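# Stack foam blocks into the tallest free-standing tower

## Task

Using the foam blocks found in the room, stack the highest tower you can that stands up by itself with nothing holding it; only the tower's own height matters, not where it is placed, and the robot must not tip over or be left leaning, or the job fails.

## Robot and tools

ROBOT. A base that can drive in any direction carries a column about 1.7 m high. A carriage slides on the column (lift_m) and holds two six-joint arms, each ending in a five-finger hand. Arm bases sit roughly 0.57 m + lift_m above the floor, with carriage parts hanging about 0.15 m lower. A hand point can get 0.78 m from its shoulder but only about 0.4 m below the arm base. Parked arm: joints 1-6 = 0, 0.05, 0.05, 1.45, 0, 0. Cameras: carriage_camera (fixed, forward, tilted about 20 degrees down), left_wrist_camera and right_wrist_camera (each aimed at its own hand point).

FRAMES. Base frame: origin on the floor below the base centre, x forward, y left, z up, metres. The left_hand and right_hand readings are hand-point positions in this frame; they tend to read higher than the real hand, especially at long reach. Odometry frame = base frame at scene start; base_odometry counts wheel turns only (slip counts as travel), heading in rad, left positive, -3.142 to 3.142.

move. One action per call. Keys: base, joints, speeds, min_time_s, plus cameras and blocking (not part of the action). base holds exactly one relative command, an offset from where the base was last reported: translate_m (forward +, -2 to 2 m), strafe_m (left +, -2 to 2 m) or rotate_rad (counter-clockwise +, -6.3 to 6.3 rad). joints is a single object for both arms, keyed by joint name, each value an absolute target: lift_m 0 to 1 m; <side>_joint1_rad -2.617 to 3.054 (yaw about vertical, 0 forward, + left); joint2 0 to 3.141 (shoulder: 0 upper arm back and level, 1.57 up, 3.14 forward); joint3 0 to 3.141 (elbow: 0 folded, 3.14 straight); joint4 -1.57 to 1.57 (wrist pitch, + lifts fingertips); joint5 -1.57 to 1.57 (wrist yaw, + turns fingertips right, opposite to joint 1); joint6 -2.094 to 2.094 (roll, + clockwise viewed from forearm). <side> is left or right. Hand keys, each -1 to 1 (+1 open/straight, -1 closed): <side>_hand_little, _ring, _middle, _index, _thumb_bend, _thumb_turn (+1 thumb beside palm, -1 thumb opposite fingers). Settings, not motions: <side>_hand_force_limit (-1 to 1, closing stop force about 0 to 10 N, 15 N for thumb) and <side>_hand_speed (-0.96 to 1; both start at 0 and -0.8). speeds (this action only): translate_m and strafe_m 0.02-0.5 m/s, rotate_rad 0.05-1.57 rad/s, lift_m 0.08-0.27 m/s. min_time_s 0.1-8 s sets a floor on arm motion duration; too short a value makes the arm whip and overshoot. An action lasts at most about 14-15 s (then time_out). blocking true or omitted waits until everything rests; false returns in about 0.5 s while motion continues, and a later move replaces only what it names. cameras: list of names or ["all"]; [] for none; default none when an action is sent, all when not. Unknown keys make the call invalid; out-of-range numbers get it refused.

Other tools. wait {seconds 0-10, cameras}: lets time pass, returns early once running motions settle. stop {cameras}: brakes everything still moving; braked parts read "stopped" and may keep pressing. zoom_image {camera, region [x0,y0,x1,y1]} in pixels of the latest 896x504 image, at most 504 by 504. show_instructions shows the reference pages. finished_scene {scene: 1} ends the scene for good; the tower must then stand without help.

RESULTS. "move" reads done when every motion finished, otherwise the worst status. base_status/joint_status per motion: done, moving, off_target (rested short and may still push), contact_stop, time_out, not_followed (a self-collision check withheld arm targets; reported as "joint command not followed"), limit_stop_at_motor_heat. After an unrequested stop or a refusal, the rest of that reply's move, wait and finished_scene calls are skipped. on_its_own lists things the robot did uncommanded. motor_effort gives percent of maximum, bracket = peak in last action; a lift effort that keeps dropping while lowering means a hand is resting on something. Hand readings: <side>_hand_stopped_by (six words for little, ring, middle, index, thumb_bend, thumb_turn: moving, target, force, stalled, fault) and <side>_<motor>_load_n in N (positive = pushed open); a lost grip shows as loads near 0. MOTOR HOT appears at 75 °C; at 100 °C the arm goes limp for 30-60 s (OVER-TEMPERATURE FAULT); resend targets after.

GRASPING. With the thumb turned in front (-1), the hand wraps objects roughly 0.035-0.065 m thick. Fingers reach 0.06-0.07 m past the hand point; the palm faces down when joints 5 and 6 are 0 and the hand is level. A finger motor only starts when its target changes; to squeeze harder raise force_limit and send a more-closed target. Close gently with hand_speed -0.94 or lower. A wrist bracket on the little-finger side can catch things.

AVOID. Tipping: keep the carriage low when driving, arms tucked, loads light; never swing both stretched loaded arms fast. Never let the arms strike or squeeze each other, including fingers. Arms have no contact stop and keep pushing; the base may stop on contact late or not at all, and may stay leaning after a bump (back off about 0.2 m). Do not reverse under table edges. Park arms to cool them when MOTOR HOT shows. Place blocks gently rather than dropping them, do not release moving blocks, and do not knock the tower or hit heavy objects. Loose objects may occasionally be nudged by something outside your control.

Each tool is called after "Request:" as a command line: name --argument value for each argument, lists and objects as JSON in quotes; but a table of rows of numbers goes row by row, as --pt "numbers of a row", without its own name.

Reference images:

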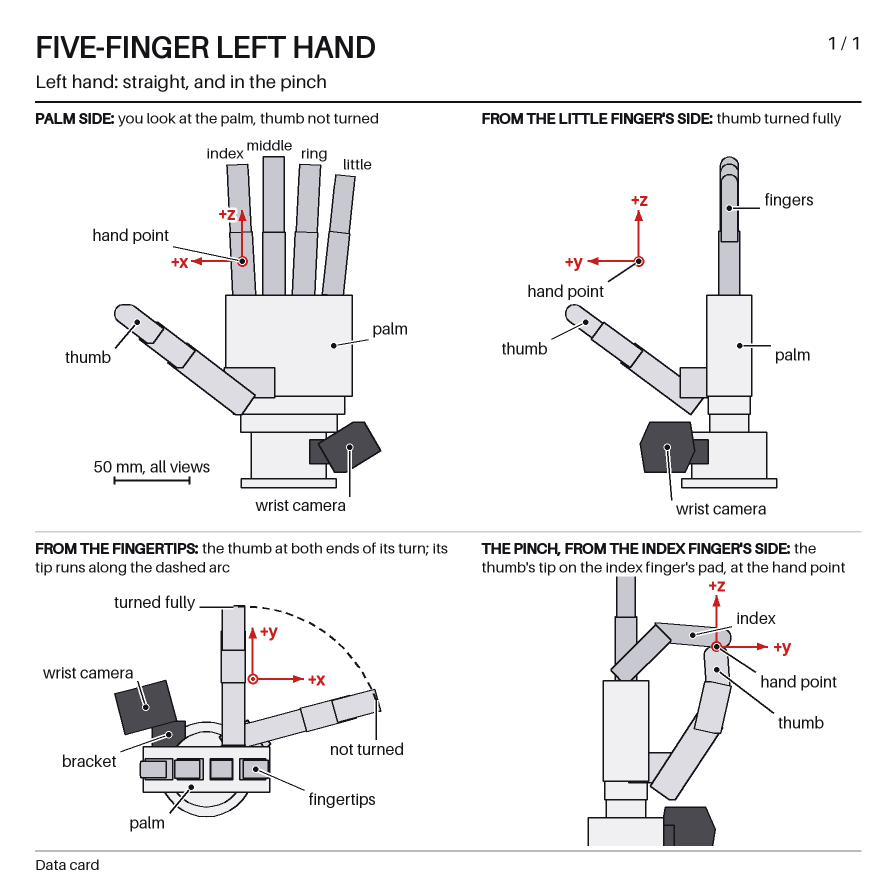

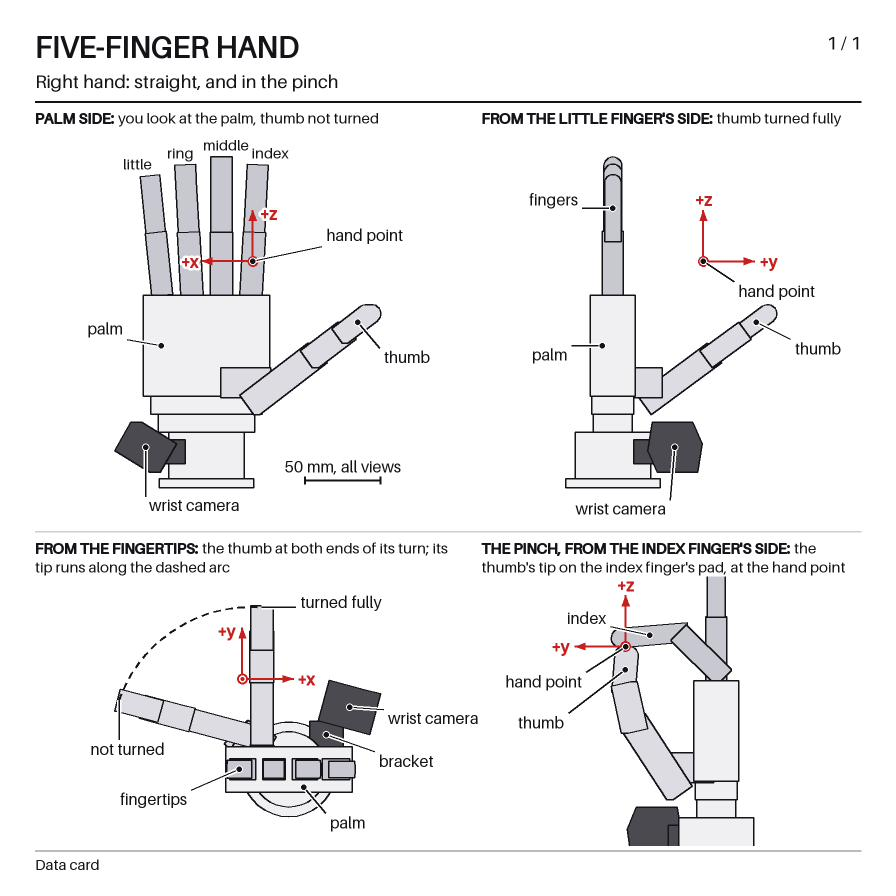

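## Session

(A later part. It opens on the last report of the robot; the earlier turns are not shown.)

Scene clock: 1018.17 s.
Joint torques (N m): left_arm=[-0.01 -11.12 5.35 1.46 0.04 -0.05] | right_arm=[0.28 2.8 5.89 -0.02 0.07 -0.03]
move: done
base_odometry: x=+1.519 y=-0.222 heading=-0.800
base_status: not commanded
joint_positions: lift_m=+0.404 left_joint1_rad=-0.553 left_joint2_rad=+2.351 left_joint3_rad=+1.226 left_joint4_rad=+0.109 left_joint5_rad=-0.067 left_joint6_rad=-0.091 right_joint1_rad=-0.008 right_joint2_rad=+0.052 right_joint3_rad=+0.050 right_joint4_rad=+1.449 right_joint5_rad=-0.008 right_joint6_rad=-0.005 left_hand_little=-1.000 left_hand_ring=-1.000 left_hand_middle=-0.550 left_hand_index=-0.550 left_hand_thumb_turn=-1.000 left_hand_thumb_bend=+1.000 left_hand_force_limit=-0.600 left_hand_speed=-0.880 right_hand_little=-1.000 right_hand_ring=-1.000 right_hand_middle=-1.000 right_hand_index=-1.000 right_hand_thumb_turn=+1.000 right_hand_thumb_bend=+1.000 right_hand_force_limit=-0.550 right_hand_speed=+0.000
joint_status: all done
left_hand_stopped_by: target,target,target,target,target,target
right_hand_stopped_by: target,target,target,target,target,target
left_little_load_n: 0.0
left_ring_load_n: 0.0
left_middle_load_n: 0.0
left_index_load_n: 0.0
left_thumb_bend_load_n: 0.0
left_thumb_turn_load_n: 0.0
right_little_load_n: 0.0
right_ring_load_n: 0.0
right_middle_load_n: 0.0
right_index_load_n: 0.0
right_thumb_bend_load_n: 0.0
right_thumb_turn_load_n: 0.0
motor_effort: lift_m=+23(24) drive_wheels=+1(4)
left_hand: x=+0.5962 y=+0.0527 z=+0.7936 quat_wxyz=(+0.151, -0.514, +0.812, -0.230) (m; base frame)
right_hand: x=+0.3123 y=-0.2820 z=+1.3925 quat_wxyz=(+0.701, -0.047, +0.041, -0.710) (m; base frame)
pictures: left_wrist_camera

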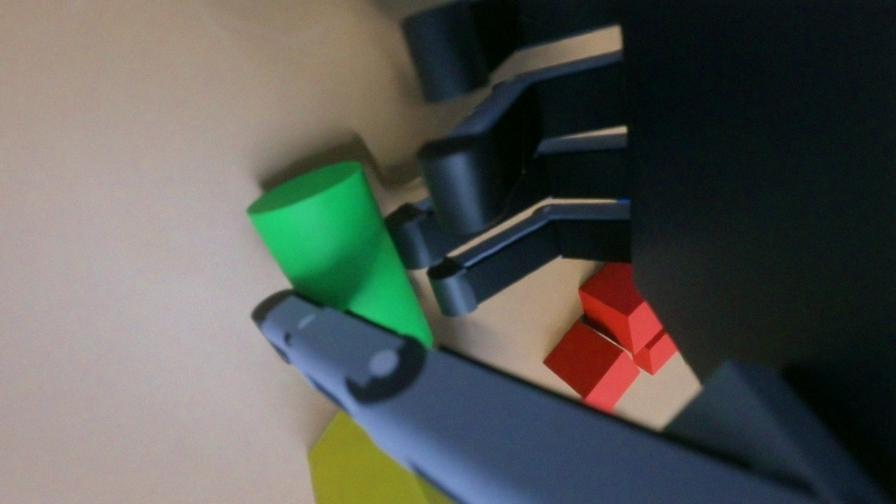

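Request:
move --joints '{"left_hand_speed": -0.7, "left_hand_index": -0.1, "left_hand_middle": -0.1}'

Request:
move --joints '{"lift_m": 0.48}' --speeds '{"lift_m": 0.15}'

Request:
move --joints '{"left_joint1_rad": -0.54, "left_joint2_rad": 2.22, "left_joint3_rad": 0.82, "left_joint4_rad": 0.6, "left_joint5_rad": -0.08, "left_joint6_rad": -0.08, "left_hand_index": 0, "left_hand_middle": 0}' --min_time_s 2

Request:
move --joints '{"lift_m": 0.44, "left_joint1_rad": -0.574, "left_joint2_rad": 2.297, "left_joint3_rad": 0.88, "left_joint4_rad": 0.626, "left_joint5_rad": -0.1, "left_joint6_rad": -0.1}' --min_time_s 1.2 --speeds '{"lift_m": 0.1}' --cameras '["left_wrist_camera"]'

Request:
zoom_image --camera "left_wrist_camera" --region '[200, 80, 480, 360]'

Scene clock: 1027.53 s.
Joint torques (N m): left_arm=[0.01 -11.11 5.37 1.51 0 -0.04] | right_arm=[0.25 2.81 5.82 -0.02 0.08 -0.04]
move: done
base_odometry: x=+1.519 y=-0.222 heading=-0.800
base_status: not commanded
joint_positions: lift_m=+0.404 left_joint1_rad=-0.553 left_joint2_rad=+2.351 left_joint3_rad=+1.226 left_joint4_rad=+0.104 left_joint5_rad=-0.066 left_joint6_rad=-0.091 right_joint1_rad=-0.008 right_joint2_rad=+0.052 right_joint3_rad=+0.050 right_joint4_rad=+1.449 right_joint5_rad=-0.008 right_joint6_rad=-0.005 left_hand_little=-1.000 left_hand_ring=-1.000 left_hand_middle=-0.102 left_hand_index=-0.100 left_hand_thumb_turn=-1.000 left_hand_thumb_bend=+1.000 left_hand_force_limit=-0.600 left_hand_speed=-0.700 right_hand_little=-1.000 right_hand_ring=-1.000 right_hand_middle=-1.000 right_hand_index=-1.000 right_hand_thumb_turn=+1.000 right_hand_thumb_bend=+1.000 right_hand_force_limit=-0.550 right_hand_speed=+0.000
joint_status: all done
left_hand_stopped_by: target,target,target,target,target,target
right_hand_stopped_by: target,target,target,target,target,target
left_little_load_n: 0.0
left_ring_load_n: 0.0
left_middle_load_n: -7.5
left_index_load_n: 0.0
left_thumb_bend_load_n: 0.0
left_thumb_turn_load_n: 0.0
right_little_load_n: 0.0
right_ring_load_n: 0.0
right_middle_load_n: 0.0
right_index_load_n: 0.0
right_thumb_bend_load_n: 0.0
right_thumb_turn_load_n: 0.0
motor_effort: lift_m=+22(24) drive_wheels=+2(5)
left_hand: x=+0.5950 y=+0.0531 z=+0.7932 quat_wxyz=(+0.150, -0.514, +0.813, -0.229) (m; base frame)
right_hand: x=+0.3123 y=-0.2820 z=+1.3925 quat_wxyz=(+0.701, -0.047, +0.041, -0.710) (m; base frame)
pictures: none

Scene clock: 1028.47 s.
Joint torques (N m): left_arm=[-0.01 -11.34 5.34 1.43 0.03 -0.05] | right_arm=[0.18 2.77 6 -0.04 0.08 -0.03]
move: done
base_odometry: x=+1.519 y=-0.222 heading=-0.800
base_status: not commanded
joint_positions: lift_m=+0.480 left_joint1_rad=-0.553 left_joint2_rad=+2.353 left_joint3_rad=+1.226 left_joint4_rad=+0.110 left_joint5_rad=-0.066 left_joint6_rad=-0.091 right_joint1_rad=-0.008 right_joint2_rad=+0.052 right_joint3_rad=+0.050 right_joint4_rad=+1.450 right_joint5_rad=-0.008 right_joint6_rad=-0.005 left_hand_little=-1.000 left_hand_ring=-1.000 left_hand_middle=-0.101 left_hand_index=-0.100 left_hand_thumb_turn=-1.000 left_hand_thumb_bend=+1.000 left_hand_force_limit=-0.600 left_hand_speed=-0.700 right_hand_little=-1.000 right_hand_ring=-1.000 right_hand_middle=-1.000 right_hand_index=-1.000 right_hand_thumb_turn=+1.000 right_hand_thumb_bend=+1.000 right_hand_force_limit=-0.550 right_hand_speed=+0.000
joint_status: all done
left_hand_stopped_by: target,target,target,target,target,target
right_hand_stopped_by: target,target,target,target,target,target
left_little_load_n: 0.0
left_ring_load_n: 0.0
left_middle_load_n: 0.0
left_index_load_n: 0.0
left_thumb_bend_load_n: -0.5
left_thumb_turn_load_n: 0.5
right_little_load_n: 0.0
right_ring_load_n: 0.0
right_middle_load_n: 0.0
right_index_load_n: 0.0
right_thumb_bend_load_n: 0.0
right_thumb_turn_load_n: 0.0
motor_effort: lift_m=+25(32) drive_wheels=+2(5)
left_hand: x=+0.5958 y=+0.0526 z=+0.8683 quat_wxyz=(+0.150, -0.514, +0.813, -0.230) (m; base frame)
right_hand: x=+0.3121 y=-0.2820 z=+1.4683 quat_wxyz=(+0.701, -0.046, +0.041, -0.710) (m; base frame)
pictures: none

Scene clock: 1030.77 s.
Joint torques (N m): left_arm=[0.72 -12.15 2.54 1.87 -0.1 0.11] | right_arm=[0.31 2.8 5.91 -0.06 0.08 -0.03]
move: done
base_odometry: x=+1.519 y=-0.222 heading=-0.800
base_status: not commanded
joint_positions: lift_m=+0.480 left_joint1_rad=-0.547 left_joint2_rad=+2.249 left_joint3_rad=+0.831 left_joint4_rad=+0.594 left_joint5_rad=-0.072 left_joint6_rad=-0.088 right_joint1_rad=-0.008 right_joint2_rad=+0.052 right_joint3_rad=+0.050 right_joint4_rad=+1.450 right_joint5_rad=-0.008 right_joint6_rad=-0.005 left_hand_little=-1.000 left_hand_ring=-1.000 left_hand_middle=+0.000 left_hand_index=+0.000 left_hand_thumb_turn=-1.000 left_hand_thumb_bend=+1.000 left_hand_force_limit=-0.600 left_hand_speed=-0.700 right_hand_little=-1.000 right_hand_ring=-1.000 right_hand_middle=-1.000 right_hand_index=-1.000 right_hand_thumb_turn=+1.000 right_hand_thumb_bend=+1.000 right_hand_force_limit=-0.550 right_hand_speed=+0.000
joint_status: all done
left_hand_stopped_by: target,target,target,target,target,target
right_hand_stopped_by: target,target,target,target,target,target
left_little_load_n: 0.0
left_ring_load_n: 0.0
left_middle_load_n: 0.0
left_index_load_n: 0.0
left_thumb_bend_load_n: 0.0
left_thumb_turn_load_n: 0.0
right_little_load_n: 0.0
right_ring_load_n: 0.0
right_middle_load_n: -0.5
right_index_load_n: 0.0
right_thumb_bend_load_n: 0.0
right_thumb_turn_load_n: 0.0
motor_effort: lift_m=+27(27) drive_wheels=+1(5)
left_hand: x=+0.5680 y=+0.0741 z=+0.8719 quat_wxyz=(+0.194, -0.502, +0.784, -0.310) (m; base frame)
right_hand: x=+0.3121 y=-0.2820 z=+1.4683 quat_wxyz=(+0.701, -0.046, +0.041, -0.710) (m; base frame)
pictures: none

Scene clock: 1032.27 s.
Joint torques (N m): left_arm=[-0.64 -8.57 4.79 1.92 -0.11 -0.06] | right_arm=[0.23 2.73 5.89 -0.04 0.1 -0.03]
move: done
base_odometry: x=+1.519 y=-0.222 heading=-0.800
base_status: not commanded
joint_positions: lift_m=+0.440 left_joint1_rad=-0.567 left_joint2_rad=+2.279 left_joint3_rad=+0.863 left_joint4_rad=+0.621 left_joint5_rad=-0.092 left_joint6_rad=-0.092 right_joint1_rad=-0.008 right_joint2_rad=+0.052 right_joint3_rad=+0.049 right_joint4_rad=+1.450 right_joint5_rad=-0.008 right_joint6_rad=-0.005 left_hand_little=-1.000 left_hand_ring=-1.000 left_hand_middle=+0.000 left_hand_index=+0.000 left_hand_thumb_turn=-1.000 left_hand_thumb_bend=+1.000 left_hand_force_limit=-0.600 left_hand_speed=-0.700 right_hand_little=-1.000 right_hand_ring=-1.000 right_hand_middle=-1.000 right_hand_index=-1.000 right_hand_thumb_turn=+1.000 right_hand_thumb_bend=+1.000 right_hand_force_limit=-0.550 right_hand_speed=+0.000
joint_status: all done
left_hand_stopped_by: target,target,target,target,target,target
right_hand_stopped_by: target,target,target,target,target,target
left_little_load_n: 0.0
left_ring_load_n: 0.0
left_middle_load_n: 0.0
left_index_load_n: 0.0
left_thumb_bend_load_n: 0.0
left_thumb_turn_load_n: 0.0
right_little_load_n: 0.0
right_ring_load_n: 0.0
right_middle_load_n: 0.0
right_index_load_n: 0.0
right_thumb_bend_load_n: 0.0
right_thumb_turn_load_n: 0.0
motor_effort: lift_m=+23(25) drive_wheels=+1(5)
left_hand: x=+0.5771 y=+0.0630 z=+0.8314 quat_wxyz=(+0.205, -0.497, +0.780, -0.321) (m; base frame)
right_hand: x=+0.3122 y=-0.2820 z=+1.4284 quat_wxyz=(+0.701, -0.046, +0.041, -0.710) (m; base frame)
pictures: left_wrist_camera

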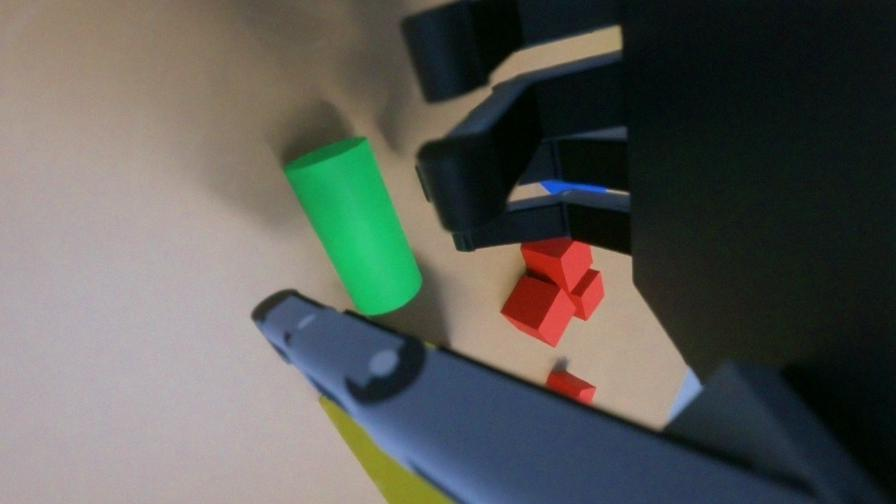

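Scaled by 1.800 from the camera's 896x504 image, which has a finer 1280x720 frame.

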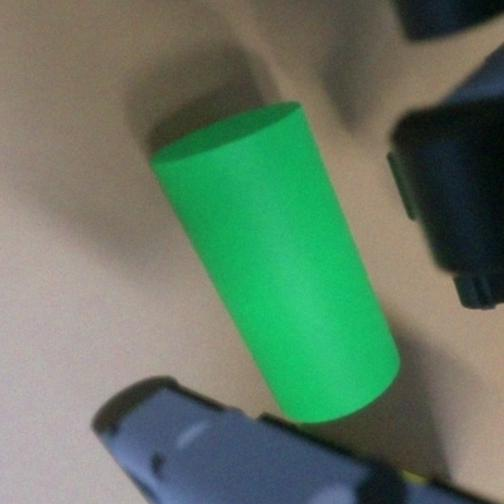

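Request:
move --joints '{"lift_m": 0.4155}' --speeds '{"lift_m": 0.08}' --cameras '["left_wrist_camera"]'

Request:
move --joints '{"left_hand_speed": -0.85, "left_hand_thumb_bend": 0.78}' --cameras '["left_wrist_camera"]'

Request:
move --joints '{"left_hand_speed": -0.88, "left_hand_index": -0.4, "left_hand_middle": -0.4}' --cameras '["left_wrist_camera"]'

Scene clock: 1034.93 s.
Joint torques (N m): left_arm=[-0.65 -9.18 4.53 1.85 -0.13 -0.05] | right_arm=[0.18 2.84 6.05 -0.06 0.08 -0.02]
move: done
base_odometry: x=+1.519 y=-0.222 heading=-0.800
base_status: not commanded
joint_positions: lift_m=+0.416 left_joint1_rad=-0.567 left_joint2_rad=+2.286 left_joint3_rad=+0.867 left_joint4_rad=+0.627 left_joint5_rad=-0.093 left_joint6_rad=-0.092 right_joint1_rad=-0.008 right_joint2_rad=+0.052 right_joint3_rad=+0.049 right_joint4_rad=+1.450 right_joint5_rad=-0.008 right_joint6_rad=-0.005 left_hand_little=-1.000 left_hand_ring=-1.000 left_hand_middle=+0.000 left_hand_index=+0.000 left_hand_thumb_turn=-1.000 left_hand_thumb_bend=+1.000 left_hand_force_limit=-0.600 left_hand_speed=-0.700 right_hand_little=-1.000 right_hand_ring=-1.000 right_hand_middle=-1.000 right_hand_index=-1.000 right_hand_thumb_turn=+1.000 right_hand_thumb_bend=+1.000 right_hand_force_limit=-0.550 right_hand_speed=+0.000
joint_status: all done
left_hand_stopped_by: target,target,target,target,target,target
right_hand_stopped_by: target,target,target,target,target,target
left_little_load_n: 0.0
left_ring_load_n: 0.0
left_middle_load_n: 0.0
left_index_load_n: 0.0
left_thumb_bend_load_n: 0.0
left_thumb_turn_load_n: 0.0
right_little_load_n: 0.0
right_ring_load_n: 0.0
right_middle_load_n: 0.0
right_index_load_n: 0.0
right_thumb_bend_load_n: 0.0
right_thumb_turn_load_n: 0.0
motor_effort: lift_m=+22(24) drive_wheels=-5(5)
left_hand: x=+0.5782 y=+0.0624 z=+0.8059 quat_wxyz=(+0.206, -0.497, +0.779, -0.322) (m; base frame)
right_hand: x=+0.3121 y=-0.2820 z=+1.4040 quat_wxyz=(+0.701, -0.046, +0.041, -0.710) (m; base frame)
pictures: left_wrist_camera

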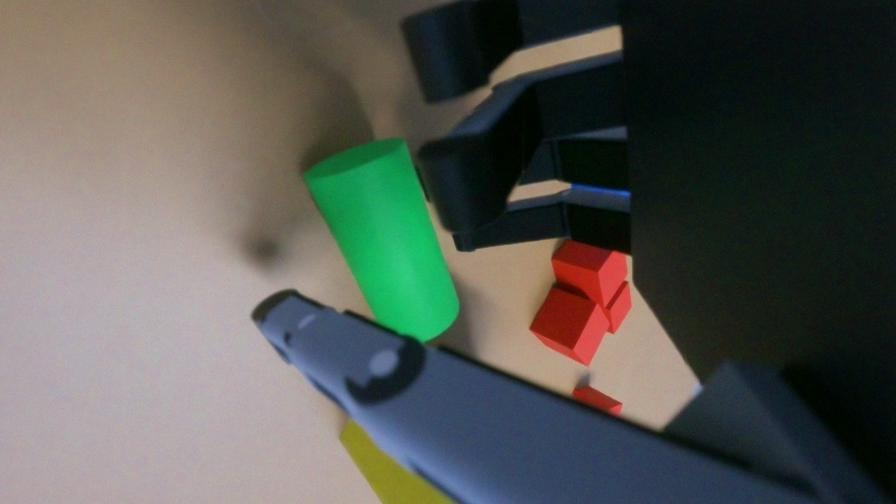

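Scene clock: 1036.43 s.
Joint torques (N m): left_arm=[-0.64 -9.17 4.51 1.86 -0.1 -0.05] | right_arm=[0.28 2.7 5.86 -0.07 0.08 0]
move: done
base_odometry: x=+1.519 y=-0.222 heading=-0.800
base_status: not commanded
joint_positions: lift_m=+0.416 left_joint1_rad=-0.567 left_joint2_rad=+2.286 left_joint3_rad=+0.867 left_joint4_rad=+0.627 left_joint5_rad=-0.093 left_joint6_rad=-0.092 right_joint1_rad=-0.008 right_joint2_rad=+0.052 right_joint3_rad=+0.049 right_joint4_rad=+1.450 right_joint5_rad=-0.008 right_joint6_rad=-0.005 left_hand_little=-1.000 left_hand_ring=-1.000 left_hand_middle=+0.000 left_hand_index=+0.000 left_hand_thumb_turn=-1.000 left_hand_thumb_bend=+0.780 left_hand_force_limit=-0.600 left_hand_speed=-0.850 right_hand_little=-1.000 right_hand_ring=-1.000 right_hand_middle=-1.000 right_hand_index=-1.000 right_hand_thumb_turn=+1.000 right_hand_thumb_bend=+1.000 right_hand_force_limit=-0.550 right_hand_speed=+0.000
joint_status: all done
left_hand_stopped_by: target,target,target,target,target,target
right_hand_stopped_by: target,target,target,target,target,target
left_little_load_n: 0.0
left_ring_load_n: 0.0
left_middle_load_n: 0.0
left_index_load_n: 0.0
left_thumb_bend_load_n: -0.5
left_thumb_turn_load_n: 0.0
right_little_load_n: 0.0
right_ring_load_n: 0.0
right_middle_load_n: 0.0
right_index_load_n: 0.0
right_thumb_bend_load_n: 0.0
right_thumb_turn_load_n: 0.0
motor_effort: lift_m=+24(24) drive_wheels=+1(5)
left_hand: x=+0.5782 y=+0.0624 z=+0.8059 quat_wxyz=(+0.206, -0.497, +0.779, -0.322) (m; base frame)
right_hand: x=+0.3121 y=-0.2820 z=+1.4040 quat_wxyz=(+0.701, -0.046, +0.041, -0.710) (m; base frame)
pictures: left_wrist_camera

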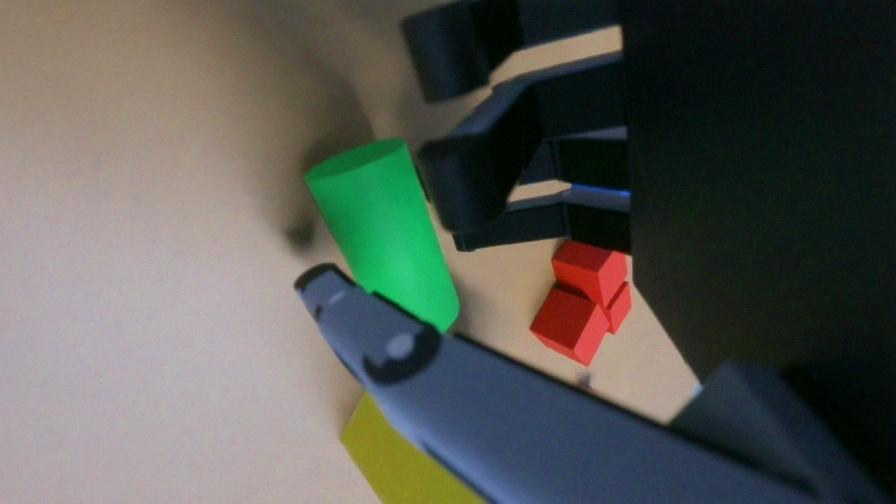

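Scene clock: 1038.10 s.
Joint torques (N m): left_arm=[-0.64 -9.17 4.52 1.86 -0.1 -0.05] | right_arm=[0.25 2.89 6 -0.03 0.09 -0.03]
move: off_target
base_odometry: x=+1.519 y=-0.222 heading=-0.800
base_status: not commanded
joint_positions: lift_m=+0.416 left_joint1_rad=-0.567 left_joint2_rad=+2.286 left_joint3_rad=+0.867 left_joint4_rad=+0.627 left_joint5_rad=-0.093 left_joint6_rad=-0.092 right_joint1_rad=-0.008 right_joint2_rad=+0.052 right_joint3_rad=+0.049 right_joint4_rad=+1.450 right_joint5_rad=-0.008 right_joint6_rad=-0.005 left_hand_little=-1.000 left_hand_ring=-1.000 left_hand_middle=-0.299 left_hand_index=-0.400 left_hand_thumb_turn=-1.000 left_hand_thumb_bend=+0.781 left_hand_force_limit=-0.600 left_hand_speed=-0.880 right_hand_little=-1.000 right_hand_ring=-1.000 right_hand_middle=-1.000 right_hand_index=-1.000 right_hand_thumb_turn=+1.000 right_hand_thumb_bend=+1.000 right_hand_force_limit=-0.550 right_hand_speed=+0.000
joint_status: left_hand_middle off_target (ended at -0.299, target -0.400); the others done
left_hand_stopped_by: target,target,force,target,target,target
right_hand_stopped_by: target,target,target,target,target,target
left_little_load_n: 0.0
left_ring_load_n: 0.0
left_middle_load_n: 2.0
left_index_load_n: 0.0
left_thumb_bend_load_n: 3.0
left_thumb_turn_load_n: 1.0
right_little_load_n: 0.0
right_ring_load_n: 0.0
right_middle_load_n: 0.0
right_index_load_n: 0.0
right_thumb_bend_load_n: 0.0
right_thumb_turn_load_n: 0.0
motor_effort: lift_m=+23(24) drive_wheels=+1(1)
left_hand: x=+0.5782 y=+0.0624 z=+0.8059 quat_wxyz=(+0.206, -0.497, +0.779, -0.322) (m; base frame)
right_hand: x=+0.3121 y=-0.2820 z=+1.4040 quat_wxyz=(+0.701, -0.046, +0.041, -0.710) (m; base frame)
pictures: left_wrist_camera

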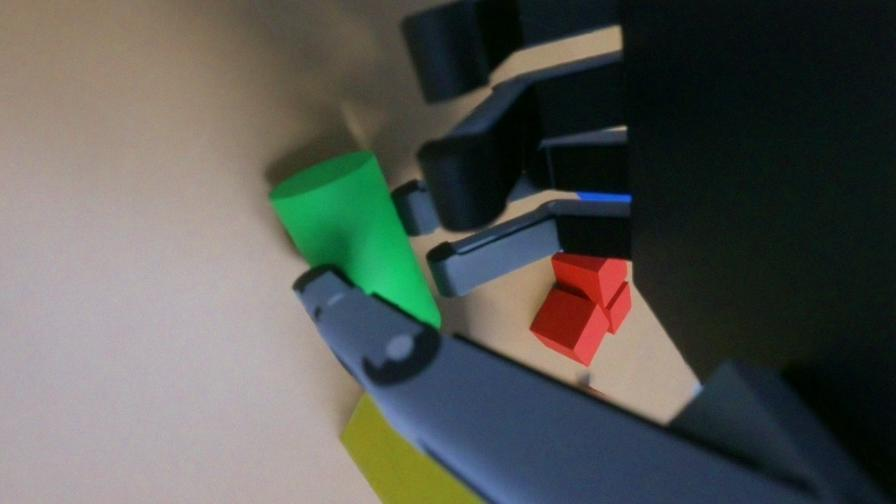

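Request:
move --joints '{"left_hand_speed": -0.9, "left_hand_index": -0.6}' --cameras '["left_wrist_camera"]'

Request:
zoom_image --camera "left_wrist_camera" --region '[240, 110, 520, 370]'

Scene clock: 1040.13 s.
Joint torques (N m): left_arm=[-0.61 -9.2 4.52 1.85 -0.1 -0.05] | right_arm=[0.25 2.82 5.96 -0.06 0.08 -0.04]
move: done
base_odometry: x=+1.519 y=-0.222 heading=-0.800
base_status: not commanded
joint_positions: lift_m=+0.416 left_joint1_rad=-0.567 left_joint2_rad=+2.286 left_joint3_rad=+0.867 left_joint4_rad=+0.627 left_joint5_rad=-0.093 left_joint6_rad=-0.092 right_joint1_rad=-0.008 right_joint2_rad=+0.052 right_joint3_rad=+0.049 right_joint4_rad=+1.450 right_joint5_rad=-0.008 right_joint6_rad=-0.005 left_hand_little=-1.000 left_hand_ring=-1.000 left_hand_middle=-0.299 left_hand_index=-0.600 left_hand_thumb_turn=-1.000 left_hand_thumb_bend=+0.781 left_hand_force_limit=-0.600 left_hand_speed=-0.900 right_hand_little=-1.000 right_hand_ring=-1.000 right_hand_middle=-1.000 right_hand_index=-1.000 right_hand_thumb_turn=+1.000 right_hand_thumb_bend=+1.000 right_hand_force_limit=-0.550 right_hand_speed=+0.000
joint_status: all done
left_hand_stopped_by: target,target,force,target,target,target
right_hand_stopped_by: target,target,target,target,target,target
left_little_load_n: 0.0
left_ring_load_n: 0.0
left_middle_load_n: 2.5
left_index_load_n: 0.0
left_thumb_bend_load_n: 2.5
left_thumb_turn_load_n: 1.0
right_little_load_n: 0.0
right_ring_load_n: 0.0
right_middle_load_n: 0.0
right_index_load_n: 0.0
right_thumb_bend_load_n: 0.0
right_thumb_turn_load_n: 0.0
motor_effort: lift_m=+22(24) drive_wheels=+1(1)
left_hand: x=+0.5782 y=+0.0624 z=+0.8059 quat_wxyz=(+0.206, -0.497, +0.779, -0.322) (m; base frame)
right_hand: x=+0.3121 y=-0.2820 z=+1.4040 quat_wxyz=(+0.701, -0.046, +0.041, -0.710) (m; base frame)
pictures: left_wrist_camera

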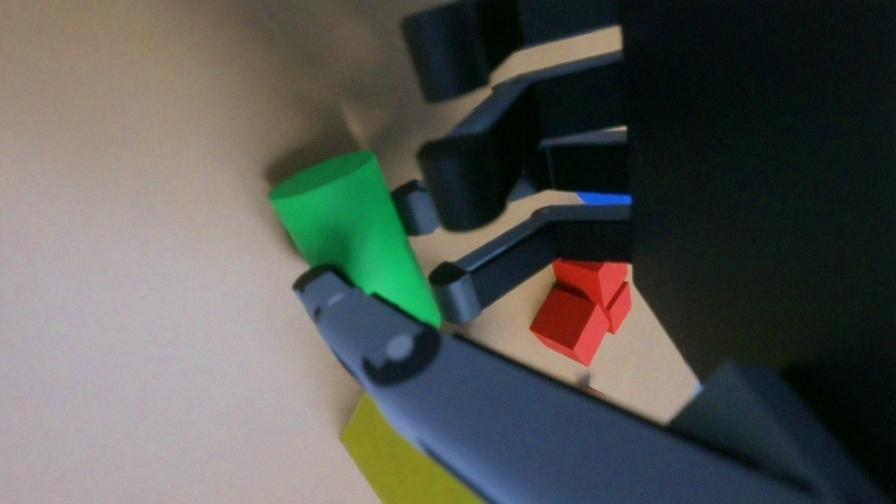

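Scaled by 1.800 from the camera's 896x504 image, which has a finer 1280x720 frame.

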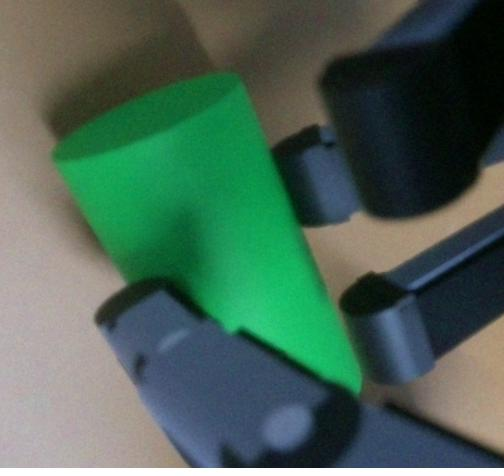

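Request:
move --joints '{"left_hand_speed": -0.8, "left_hand_index": -0.15, "left_hand_middle": -0.15}'

Request:
move --joints '{"lift_m": 0.4115}' --speeds '{"lift_m": 0.08}' --cameras '["left_wrist_camera"]'

Request:
move --joints '{"left_hand_speed": -0.9, "left_hand_force_limit": -0.6, "left_hand_index": -0.45, "left_hand_middle": -0.45}' --cameras '["left_wrist_camera"]'

Scene clock: 1044.63 s.
Joint torques (N m): left_arm=[-0.59 -9.18 4.52 1.82 -0.1 -0.05] | right_arm=[0.31 2.76 5.97 -0.04 0.07 -0.01]
move: done
base_odometry: x=+1.519 y=-0.222 heading=-0.800
base_status: not commanded
joint_positions: lift_m=+0.416 left_joint1_rad=-0.567 left_joint2_rad=+2.286 left_joint3_rad=+0.867 left_joint4_rad=+0.631 left_joint5_rad=-0.094 left_joint6_rad=-0.093 right_joint1_rad=-0.008 right_joint2_rad=+0.052 right_joint3_rad=+0.049 right_joint4_rad=+1.450 right_joint5_rad=-0.008 right_joint6_rad=-0.005 left_hand_little=-1.000 left_hand_ring=-1.000 left_hand_middle=-0.150 left_hand_index=-0.150 left_hand_thumb_turn=-1.000 left_hand_thumb_bend=+0.780 left_hand_force_limit=-0.600 left_hand_speed=-0.800 right_hand_little=-1.000 right_hand_ring=-1.000 right_hand_middle=-1.000 right_hand_index=-1.000 right_hand_thumb_turn=+1.000 right_hand_thumb_bend=+1.000 right_hand_force_limit=-0.550 right_hand_speed=+0.000
joint_status: all done
left_hand_stopped_by: target,target,target,target,target,target
right_hand_stopped_by: target,target,target,target,target,target
left_little_load_n: 0.0
left_ring_load_n: 0.0
left_middle_load_n: 0.0
left_index_load_n: 0.0
left_thumb_bend_load_n: 0.0
left_thumb_turn_load_n: 0.0
right_little_load_n: 0.0
right_ring_load_n: 0.0
right_middle_load_n: 0.0
right_index_load_n: 0.0
right_thumb_bend_load_n: 0.0
right_thumb_turn_load_n: 0.0
motor_effort: lift_m=+23(24) drive_wheels=+1(1)
left_hand: x=+0.5790 y=+0.0620 z=+0.8064 quat_wxyz=(+0.207, -0.497, +0.779, -0.323) (m; base frame)
right_hand: x=+0.3121 y=-0.2820 z=+1.4040 quat_wxyz=(+0.701, -0.046, +0.041, -0.710) (m; base frame)
pictures: none

Scene clock: 1045.03 s.
Joint torques (N m): left_arm=[-0.62 -9.31 4.42 1.83 -0.1 -0.05] | right_arm=[0.28 2.7 6.04 -0.02 0.09 -0.03]
move: done
base_odometry: x=+1.519 y=-0.222 heading=-0.800
base_status: not commanded
joint_positions: lift_m=+0.412 left_joint1_rad=-0.567 left_joint2_rad=+2.288 left_joint3_rad=+0.868 left_joint4_rad=+0.630 left_joint5_rad=-0.094 left_joint6_rad=-0.093 right_joint1_rad=-0.008 right_joint2_rad=+0.052 right_joint3_rad=+0.049 right_joint4_rad=+1.450 right_joint5_rad=-0.008 right_joint6_rad=-0.005 left_hand_little=-1.000 left_hand_ring=-1.000 left_hand_middle=-0.150 left_hand_index=-0.150 left_hand_thumb_turn=-1.000 left_hand_thumb_bend=+0.780 left_hand_force_limit=-0.600 left_hand_speed=-0.800 right_hand_little=-1.000 right_hand_ring=-1.000 right_hand_middle=-1.000 right_hand_index=-1.000 right_hand_thumb_turn=+1.000 right_hand_thumb_bend=+1.000 right_hand_force_limit=-0.550 right_hand_speed=+0.000
joint_status: all done
left_hand_stopped_by: target,target,target,target,target,target
right_hand_stopped_by: target,target,target,target,target,target
left_little_load_n: 0.0
left_ring_load_n: 0.0
left_middle_load_n: 0.0
left_index_load_n: 0.0
left_thumb_bend_load_n: 0.0
left_thumb_turn_load_n: 0.0
right_little_load_n: 0.0
right_ring_load_n: 0.0
right_middle_load_n: 0.0
right_index_load_n: 0.0
right_thumb_bend_load_n: 0.0
right_thumb_turn_load_n: 0.0
motor_effort: lift_m=+23(23) drive_wheels=+1(5)
left_hand: x=+0.5787 y=+0.0621 z=+0.8017 quat_wxyz=(+0.206, -0.497, +0.779, -0.322) (m; base frame)
right_hand: x=+0.3121 y=-0.2820 z=+1.3999 quat_wxyz=(+0.701, -0.046, +0.041, -0.710) (m; base frame)
pictures: left_wrist_camera

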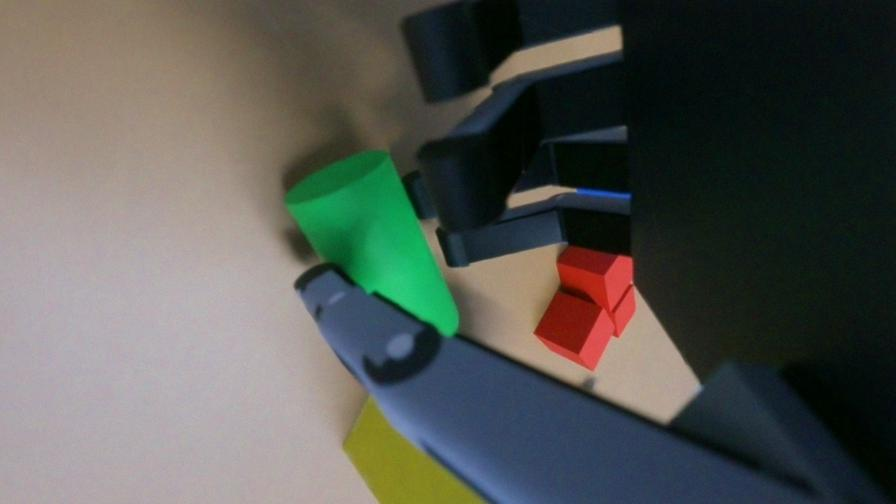

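Scene clock: 1046.30 s.
Joint torques (N m): left_arm=[-0.62 -9.33 4.45 1.83 -0.09 -0.05] | right_arm=[0.36 2.81 5.97 -0.06 0.09 -0.01]
move: off_target
base_odometry: x=+1.519 y=-0.222 heading=-0.800
base_status: not commanded
joint_positions: lift_m=+0.412 left_joint1_rad=-0.567 left_joint2_rad=+2.288 left_joint3_rad=+0.868 left_joint4_rad=+0.630 left_joint5_rad=-0.094 left_joint6_rad=-0.093 right_joint1_rad=-0.008 right_joint2_rad=+0.052 right_joint3_rad=+0.049 right_joint4_rad=+1.450 right_joint5_rad=-0.008 right_joint6_rad=-0.005 left_hand_little=-1.000 left_hand_ring=-1.000 left_hand_middle=-0.214 left_hand_index=-0.315 left_hand_thumb_turn=-1.000 left_hand_thumb_bend=+0.781 left_hand_force_limit=-0.600 left_hand_speed=-0.900 right_hand_little=-1.000 right_hand_ring=-1.000 right_hand_middle=-1.000 right_hand_index=-1.000 right_hand_thumb_turn=+1.000 right_hand_thumb_bend=+1.000 right_hand_force_limit=-0.550 right_hand_speed=+0.000
joint_status: left_hand_middle off_target (ended at -0.214, target -0.450); left_hand_index off_target (ended at -0.315, target -0.450); the others done
left_hand_stopped_by: target,target,force,force,target,target
right_hand_stopped_by: target,target,target,target,target,target
left_little_load_n: 0.0
left_ring_load_n: 0.0
left_middle_load_n: 1.0
left_index_load_n: 2.0
left_thumb_bend_load_n: 4.0
left_thumb_turn_load_n: -1.5
right_little_load_n: 0.0
right_ring_load_n: 0.0
right_middle_load_n: 0.0
right_index_load_n: 0.0
right_thumb_bend_load_n: 0.0
right_thumb_turn_load_n: 0.0
motor_effort: lift_m=+22(24) drive_wheels=+1(5)
left_hand: x=+0.5787 y=+0.0621 z=+0.8017 quat_wxyz=(+0.206, -0.497, +0.779, -0.322) (m; base frame)
right_hand: x=+0.3121 y=-0.2820 z=+1.3999 quat_wxyz=(+0.701, -0.046, +0.041, -0.710) (m; base frame)
pictures: left_wrist_camera

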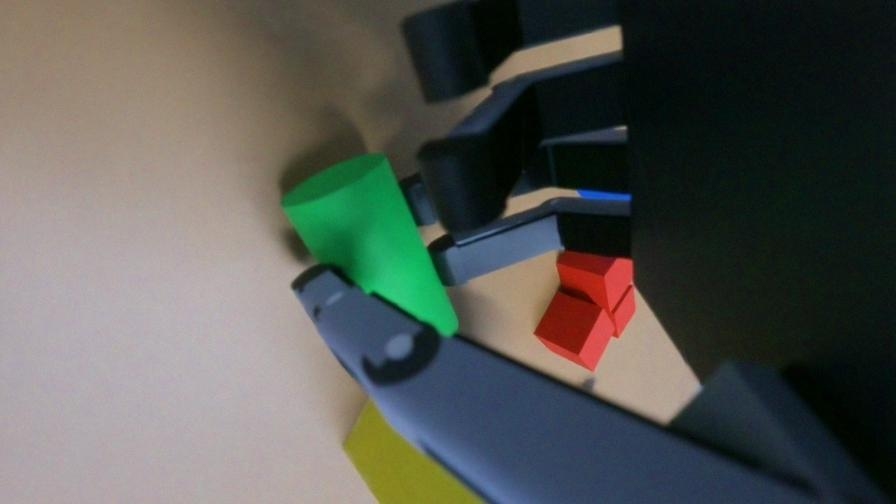

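Request:
move --joints '{"left_hand_speed": -0.92, "left_hand_force_limit": -0.4, "left_hand_index": -0.6, "left_hand_middle": -0.6}' --cameras '["left_wrist_camera"]'

Request:
zoom_image --camera "left_wrist_camera" --region '[240, 110, 520, 370]'

Scene clock: 1048.00 s.
Joint torques (N m): left_arm=[-0.62 -9.35 4.45 1.83 -0.1 -0.04] | right_arm=[0.18 2.85 6.02 -0.03 0.06 -0.01]
move: off_target
base_odometry: x=+1.519 y=-0.222 heading=-0.800
base_status: not commanded
joint_positions: lift_m=+0.412 left_joint1_rad=-0.567 left_joint2_rad=+2.288 left_joint3_rad=+0.868 left_joint4_rad=+0.630 left_joint5_rad=-0.094 left_joint6_rad=-0.093 right_joint1_rad=-0.008 right_joint2_rad=+0.052 right_joint3_rad=+0.049 right_joint4_rad=+1.450 right_joint5_rad=-0.008 right_joint6_rad=-0.005 left_hand_little=-1.000 left_hand_ring=-1.000 left_hand_middle=-0.234 left_hand_index=-0.344 left_hand_thumb_turn=-1.000 left_hand_thumb_bend=+0.782 left_hand_force_limit=-0.400 left_hand_speed=-0.920 right_hand_little=-1.000 right_hand_ring=-1.000 right_hand_middle=-1.000 right_hand_index=-1.000 right_hand_thumb_turn=+1.000 right_hand_thumb_bend=+1.000 right_hand_force_limit=-0.550 right_hand_speed=+0.000
joint_status: left_hand_middle off_target (ended at -0.234, target -0.600); left_hand_index off_target (ended at -0.344, target -0.600); the others done
left_hand_stopped_by: target,target,force,force,target,target
right_hand_stopped_by: target,target,target,target,target,target
left_little_load_n: 0.0
left_ring_load_n: 0.0
left_middle_load_n: 3.0
left_index_load_n: 3.0
left_thumb_bend_load_n: 8.5
left_thumb_turn_load_n: -1.5
right_little_load_n: 0.0
right_ring_load_n: 0.0
right_middle_load_n: 0.0
right_index_load_n: 0.0
right_thumb_bend_load_n: 0.0
right_thumb_turn_load_n: 0.0
motor_effort: lift_m=+22(24) drive_wheels=+1(1)
left_hand: x=+0.5787 y=+0.0621 z=+0.8017 quat_wxyz=(+0.206, -0.497, +0.779, -0.322) (m; base frame)
right_hand: x=+0.3121 y=-0.2820 z=+1.3999 quat_wxyz=(+0.701, -0.046, +0.041, -0.710) (m; base frame)
pictures: left_wrist_camera

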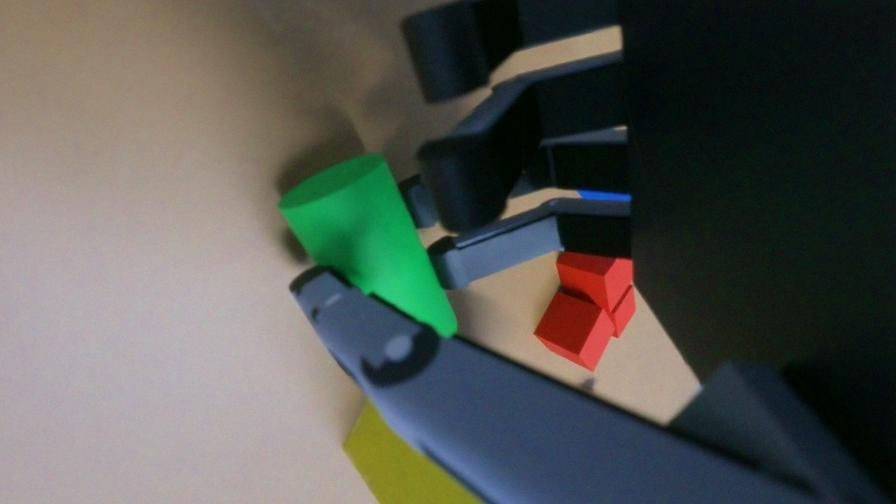

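Scaled by 1.800 from the camera's 896x504 image, which has a finer 1280x720 frame.

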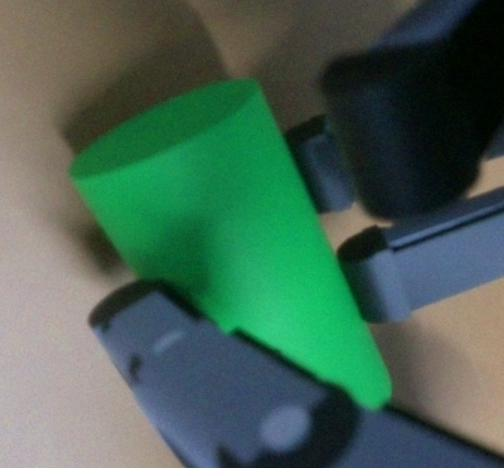

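Request:
move --joints '{"lift_m": 0.68}' --speeds '{"lift_m": 0.15}' --cameras '["left_wrist_camera"]'

Request:
move --joints '{"left_joint1_rad": -0.25, "left_joint2_rad": 1.8, "left_joint3_rad": 0.9, "left_joint4_rad": 0.7, "left_joint5_rad": 0, "left_joint6_rad": 1.3}' --min_time_s 3

Request:
move --base '{"translate_m": -0.1}' --speeds '{"translate_m": 0.15}' --cameras '["left_wrist_camera"]'

Scene clock: 1056.83 s.
Joint torques (N m): left_arm=[-0.59 -9.63 4.38 1.8 -0.09 -0.04] | right_arm=[0.23 2.81 6.02 -0.06 0.08 -0.04]
move: done
base_odometry: x=+1.519 y=-0.222 heading=-0.800
base_status: not commanded
joint_positions: lift_m=+0.680 left_joint1_rad=-0.567 left_joint2_rad=+2.292 left_joint3_rad=+0.868 left_joint4_rad=+0.633 left_joint5_rad=-0.094 left_joint6_rad=-0.093 right_joint1_rad=-0.008 right_joint2_rad=+0.052 right_joint3_rad=+0.049 right_joint4_rad=+1.450 right_joint5_rad=-0.008 right_joint6_rad=-0.005 left_hand_little=-1.000 left_hand_ring=-1.000 left_hand_middle=-0.234 left_hand_index=-0.344 left_hand_thumb_turn=-1.000 left_hand_thumb_bend=+0.782 left_hand_force_limit=-0.400 left_hand_speed=-0.920 right_hand_little=-1.000 right_hand_ring=-1.000 right_hand_middle=-1.000 right_hand_index=-1.000 right_hand_thumb_turn=+1.000 right_hand_thumb_bend=+1.000 right_hand_force_limit=-0.550 right_hand_speed=+0.000
joint_status: all done
left_hand_stopped_by: target,target,force,force,target,target
right_hand_stopped_by: target,target,target,target,target,target
left_little_load_n: 0.0
left_ring_load_n: 0.5
left_middle_load_n: 3.5
left_index_load_n: 3.0
left_thumb_bend_load_n: 8.5
left_thumb_turn_load_n: -1.0
right_little_load_n: 0.0
right_ring_load_n: 0.0
right_middle_load_n: 0.5
right_index_load_n: 0.0
right_thumb_bend_load_n: 0.0
right_thumb_turn_load_n: 0.0
motor_effort: lift_m=+26(37) drive_wheels=+1(5)
left_hand: x=+0.5787 y=+0.0623 z=+1.0688 quat_wxyz=(+0.206, -0.497, +0.779, -0.322) (m; base frame)
right_hand: x=+0.3121 y=-0.2820 z=+1.6681 quat_wxyz=(+0.701, -0.046, +0.041, -0.710) (m; base frame)
pictures: left_wrist_camera

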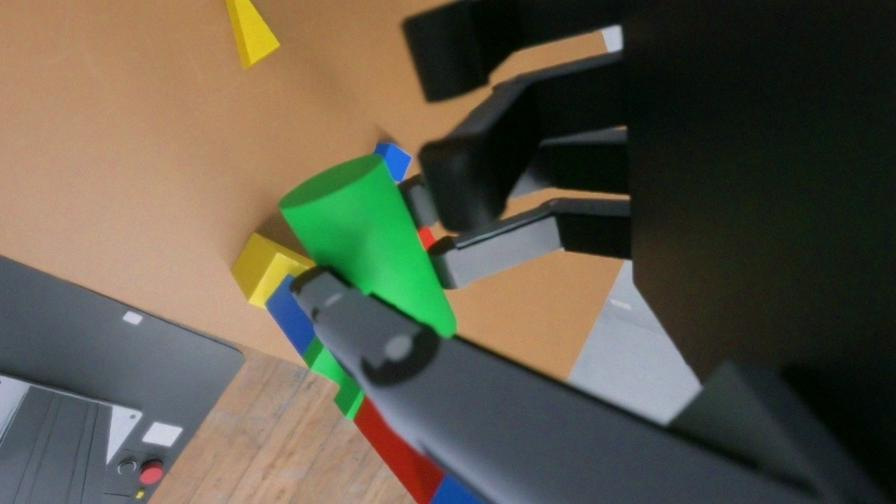

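Scene clock: 1060.13 s.
Joint torques (N m): left_arm=[0.7 -11.08 7.69 2.43 0.09 0.15] | right_arm=[0.24 2.76 5.98 -0.06 0.09 -0.02]
move: done
base_odometry: x=+1.519 y=-0.222 heading=-0.800
base_status: not commanded
joint_positions: lift_m=+0.680 left_joint1_rad=-0.257 left_joint2_rad=+1.826 left_joint3_rad=+0.876 left_joint4_rad=+0.696 left_joint5_rad=-0.008 left_joint6_rad=+1.290 right_joint1_rad=-0.008 right_joint2_rad=+0.052 right_joint3_rad=+0.049 right_joint4_rad=+1.450 right_joint5_rad=-0.008 right_joint6_rad=-0.005 left_hand_little=-1.000 left_hand_ring=-1.000 left_hand_middle=-0.234 left_hand_index=-0.344 left_hand_thumb_turn=-1.000 left_hand_thumb_bend=+0.782 left_hand_force_limit=-0.400 left_hand_speed=-0.920 right_hand_little=-1.000 right_hand_ring=-1.000 right_hand_middle=-1.000 right_hand_index=-1.000 right_hand_thumb_turn=+1.000 right_hand_thumb_bend=+1.000 right_hand_force_limit=-0.550 right_hand_speed=+0.000
joint_status: all done
left_hand_stopped_by: target,target,force,force,target,target
right_hand_stopped_by: target,target,target,target,target,target
left_little_load_n: 0.0
left_ring_load_n: 0.0
left_middle_load_n: 3.5
left_index_load_n: 3.0
left_thumb_bend_load_n: 8.5
left_thumb_turn_load_n: -1.0
right_little_load_n: 0.0
right_ring_load_n: 0.0
right_middle_load_n: 0.0
right_index_load_n: 0.0
right_thumb_bend_load_n: 0.0
right_thumb_turn_load_n: 0.0
motor_effort: lift_m=+26(28) drive_wheels=+1(4)
left_hand: x=+0.7387 y=+0.2287 z=+1.3155 quat_wxyz=(+0.591, -0.012, +0.791, -0.159) (m; base frame)
right_hand: x=+0.3121 y=-0.2820 z=+1.6681 quat_wxyz=(+0.701, -0.046, +0.041, -0.710) (m; base frame)
pictures: none

Scene clock: 1061.70 s.
Joint torques (N m): left_arm=[0.46 -10.73 7.64 2.4 0.06 0.16] | right_arm=[0.25 2.76 6 -0.05 0.06 -0.02]
move: done
base_odometry: x=+1.449 y=-0.150 heading=-0.800
base_status: done
joint_positions: lift_m=+0.680 left_joint1_rad=-0.256 left_joint2_rad=+1.823 left_joint3_rad=+0.877 left_joint4_rad=+0.698 left_joint5_rad=-0.006 left_joint6_rad=+1.292 right_joint1_rad=-0.008 right_joint2_rad=+0.052 right_joint3_rad=+0.049 right_joint4_rad=+1.451 right_joint5_rad=-0.008 right_joint6_rad=-0.005 left_hand_little=-1.000 left_hand_ring=-1.000 left_hand_middle=-0.234 left_hand_index=-0.344 left_hand_thumb_turn=-1.000 left_hand_thumb_bend=+0.782 left_hand_force_limit=-0.400 left_hand_speed=-0.920 right_hand_little=-1.000 right_hand_ring=-1.000 right_hand_middle=-1.000 right_hand_index=-1.000 right_hand_thumb_turn=+1.000 right_hand_thumb_bend=+1.000 right_hand_force_limit=-0.550 right_hand_speed=+0.000
joint_status: not commanded
left_hand_stopped_by: target,target,force,force,target,target
right_hand_stopped_by: target,target,target,target,target,target
left_little_load_n: 0.0
left_ring_load_n: 0.0
left_middle_load_n: 3.5
left_index_load_n: 3.0
left_thumb_bend_load_n: 8.5
left_thumb_turn_load_n: -1.0
right_little_load_n: 0.0
right_ring_load_n: 0.0
right_middle_load_n: 0.0
right_index_load_n: 0.0
right_thumb_bend_load_n: 0.0
right_thumb_turn_load_n: 0.0
motor_effort: lift_m=+27(27) drive_wheels=-1(10)
left_hand: x=+0.7393 y=+0.2289 z=+1.3181 quat_wxyz=(+0.593, -0.011, +0.789, -0.160) (m; base frame)
right_hand: x=+0.3120 y=-0.2820 z=+1.6681 quat_wxyz=(+0.701, -0.046, +0.041, -0.710) (m; base frame)
pictures: left_wrist_camera

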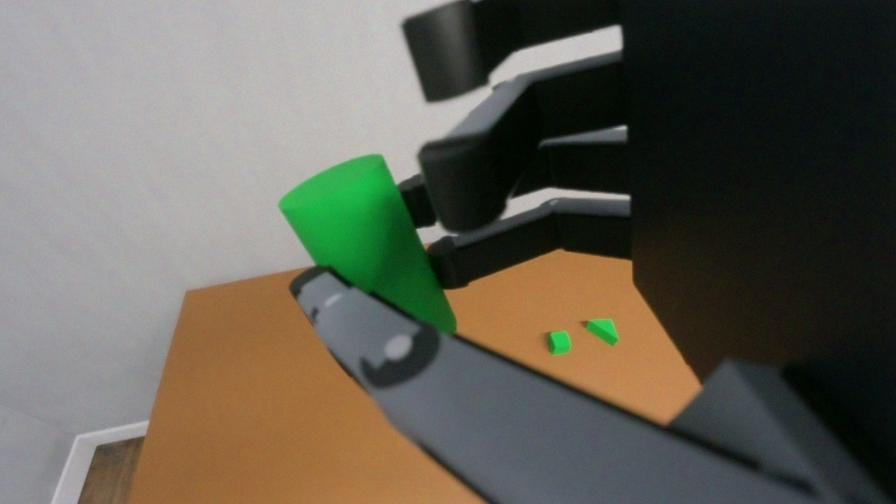

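Request:
zoom_image --camera "left_wrist_camera" --region '[270, 140, 480, 350]'

Scaled by 2.400 from the camera's 896x504 image, which has a finer 1280x720 frame.

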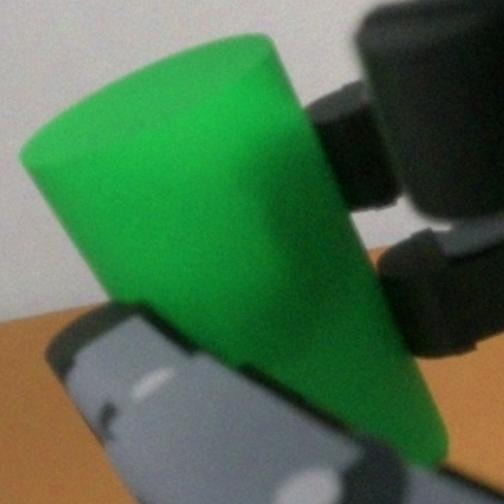

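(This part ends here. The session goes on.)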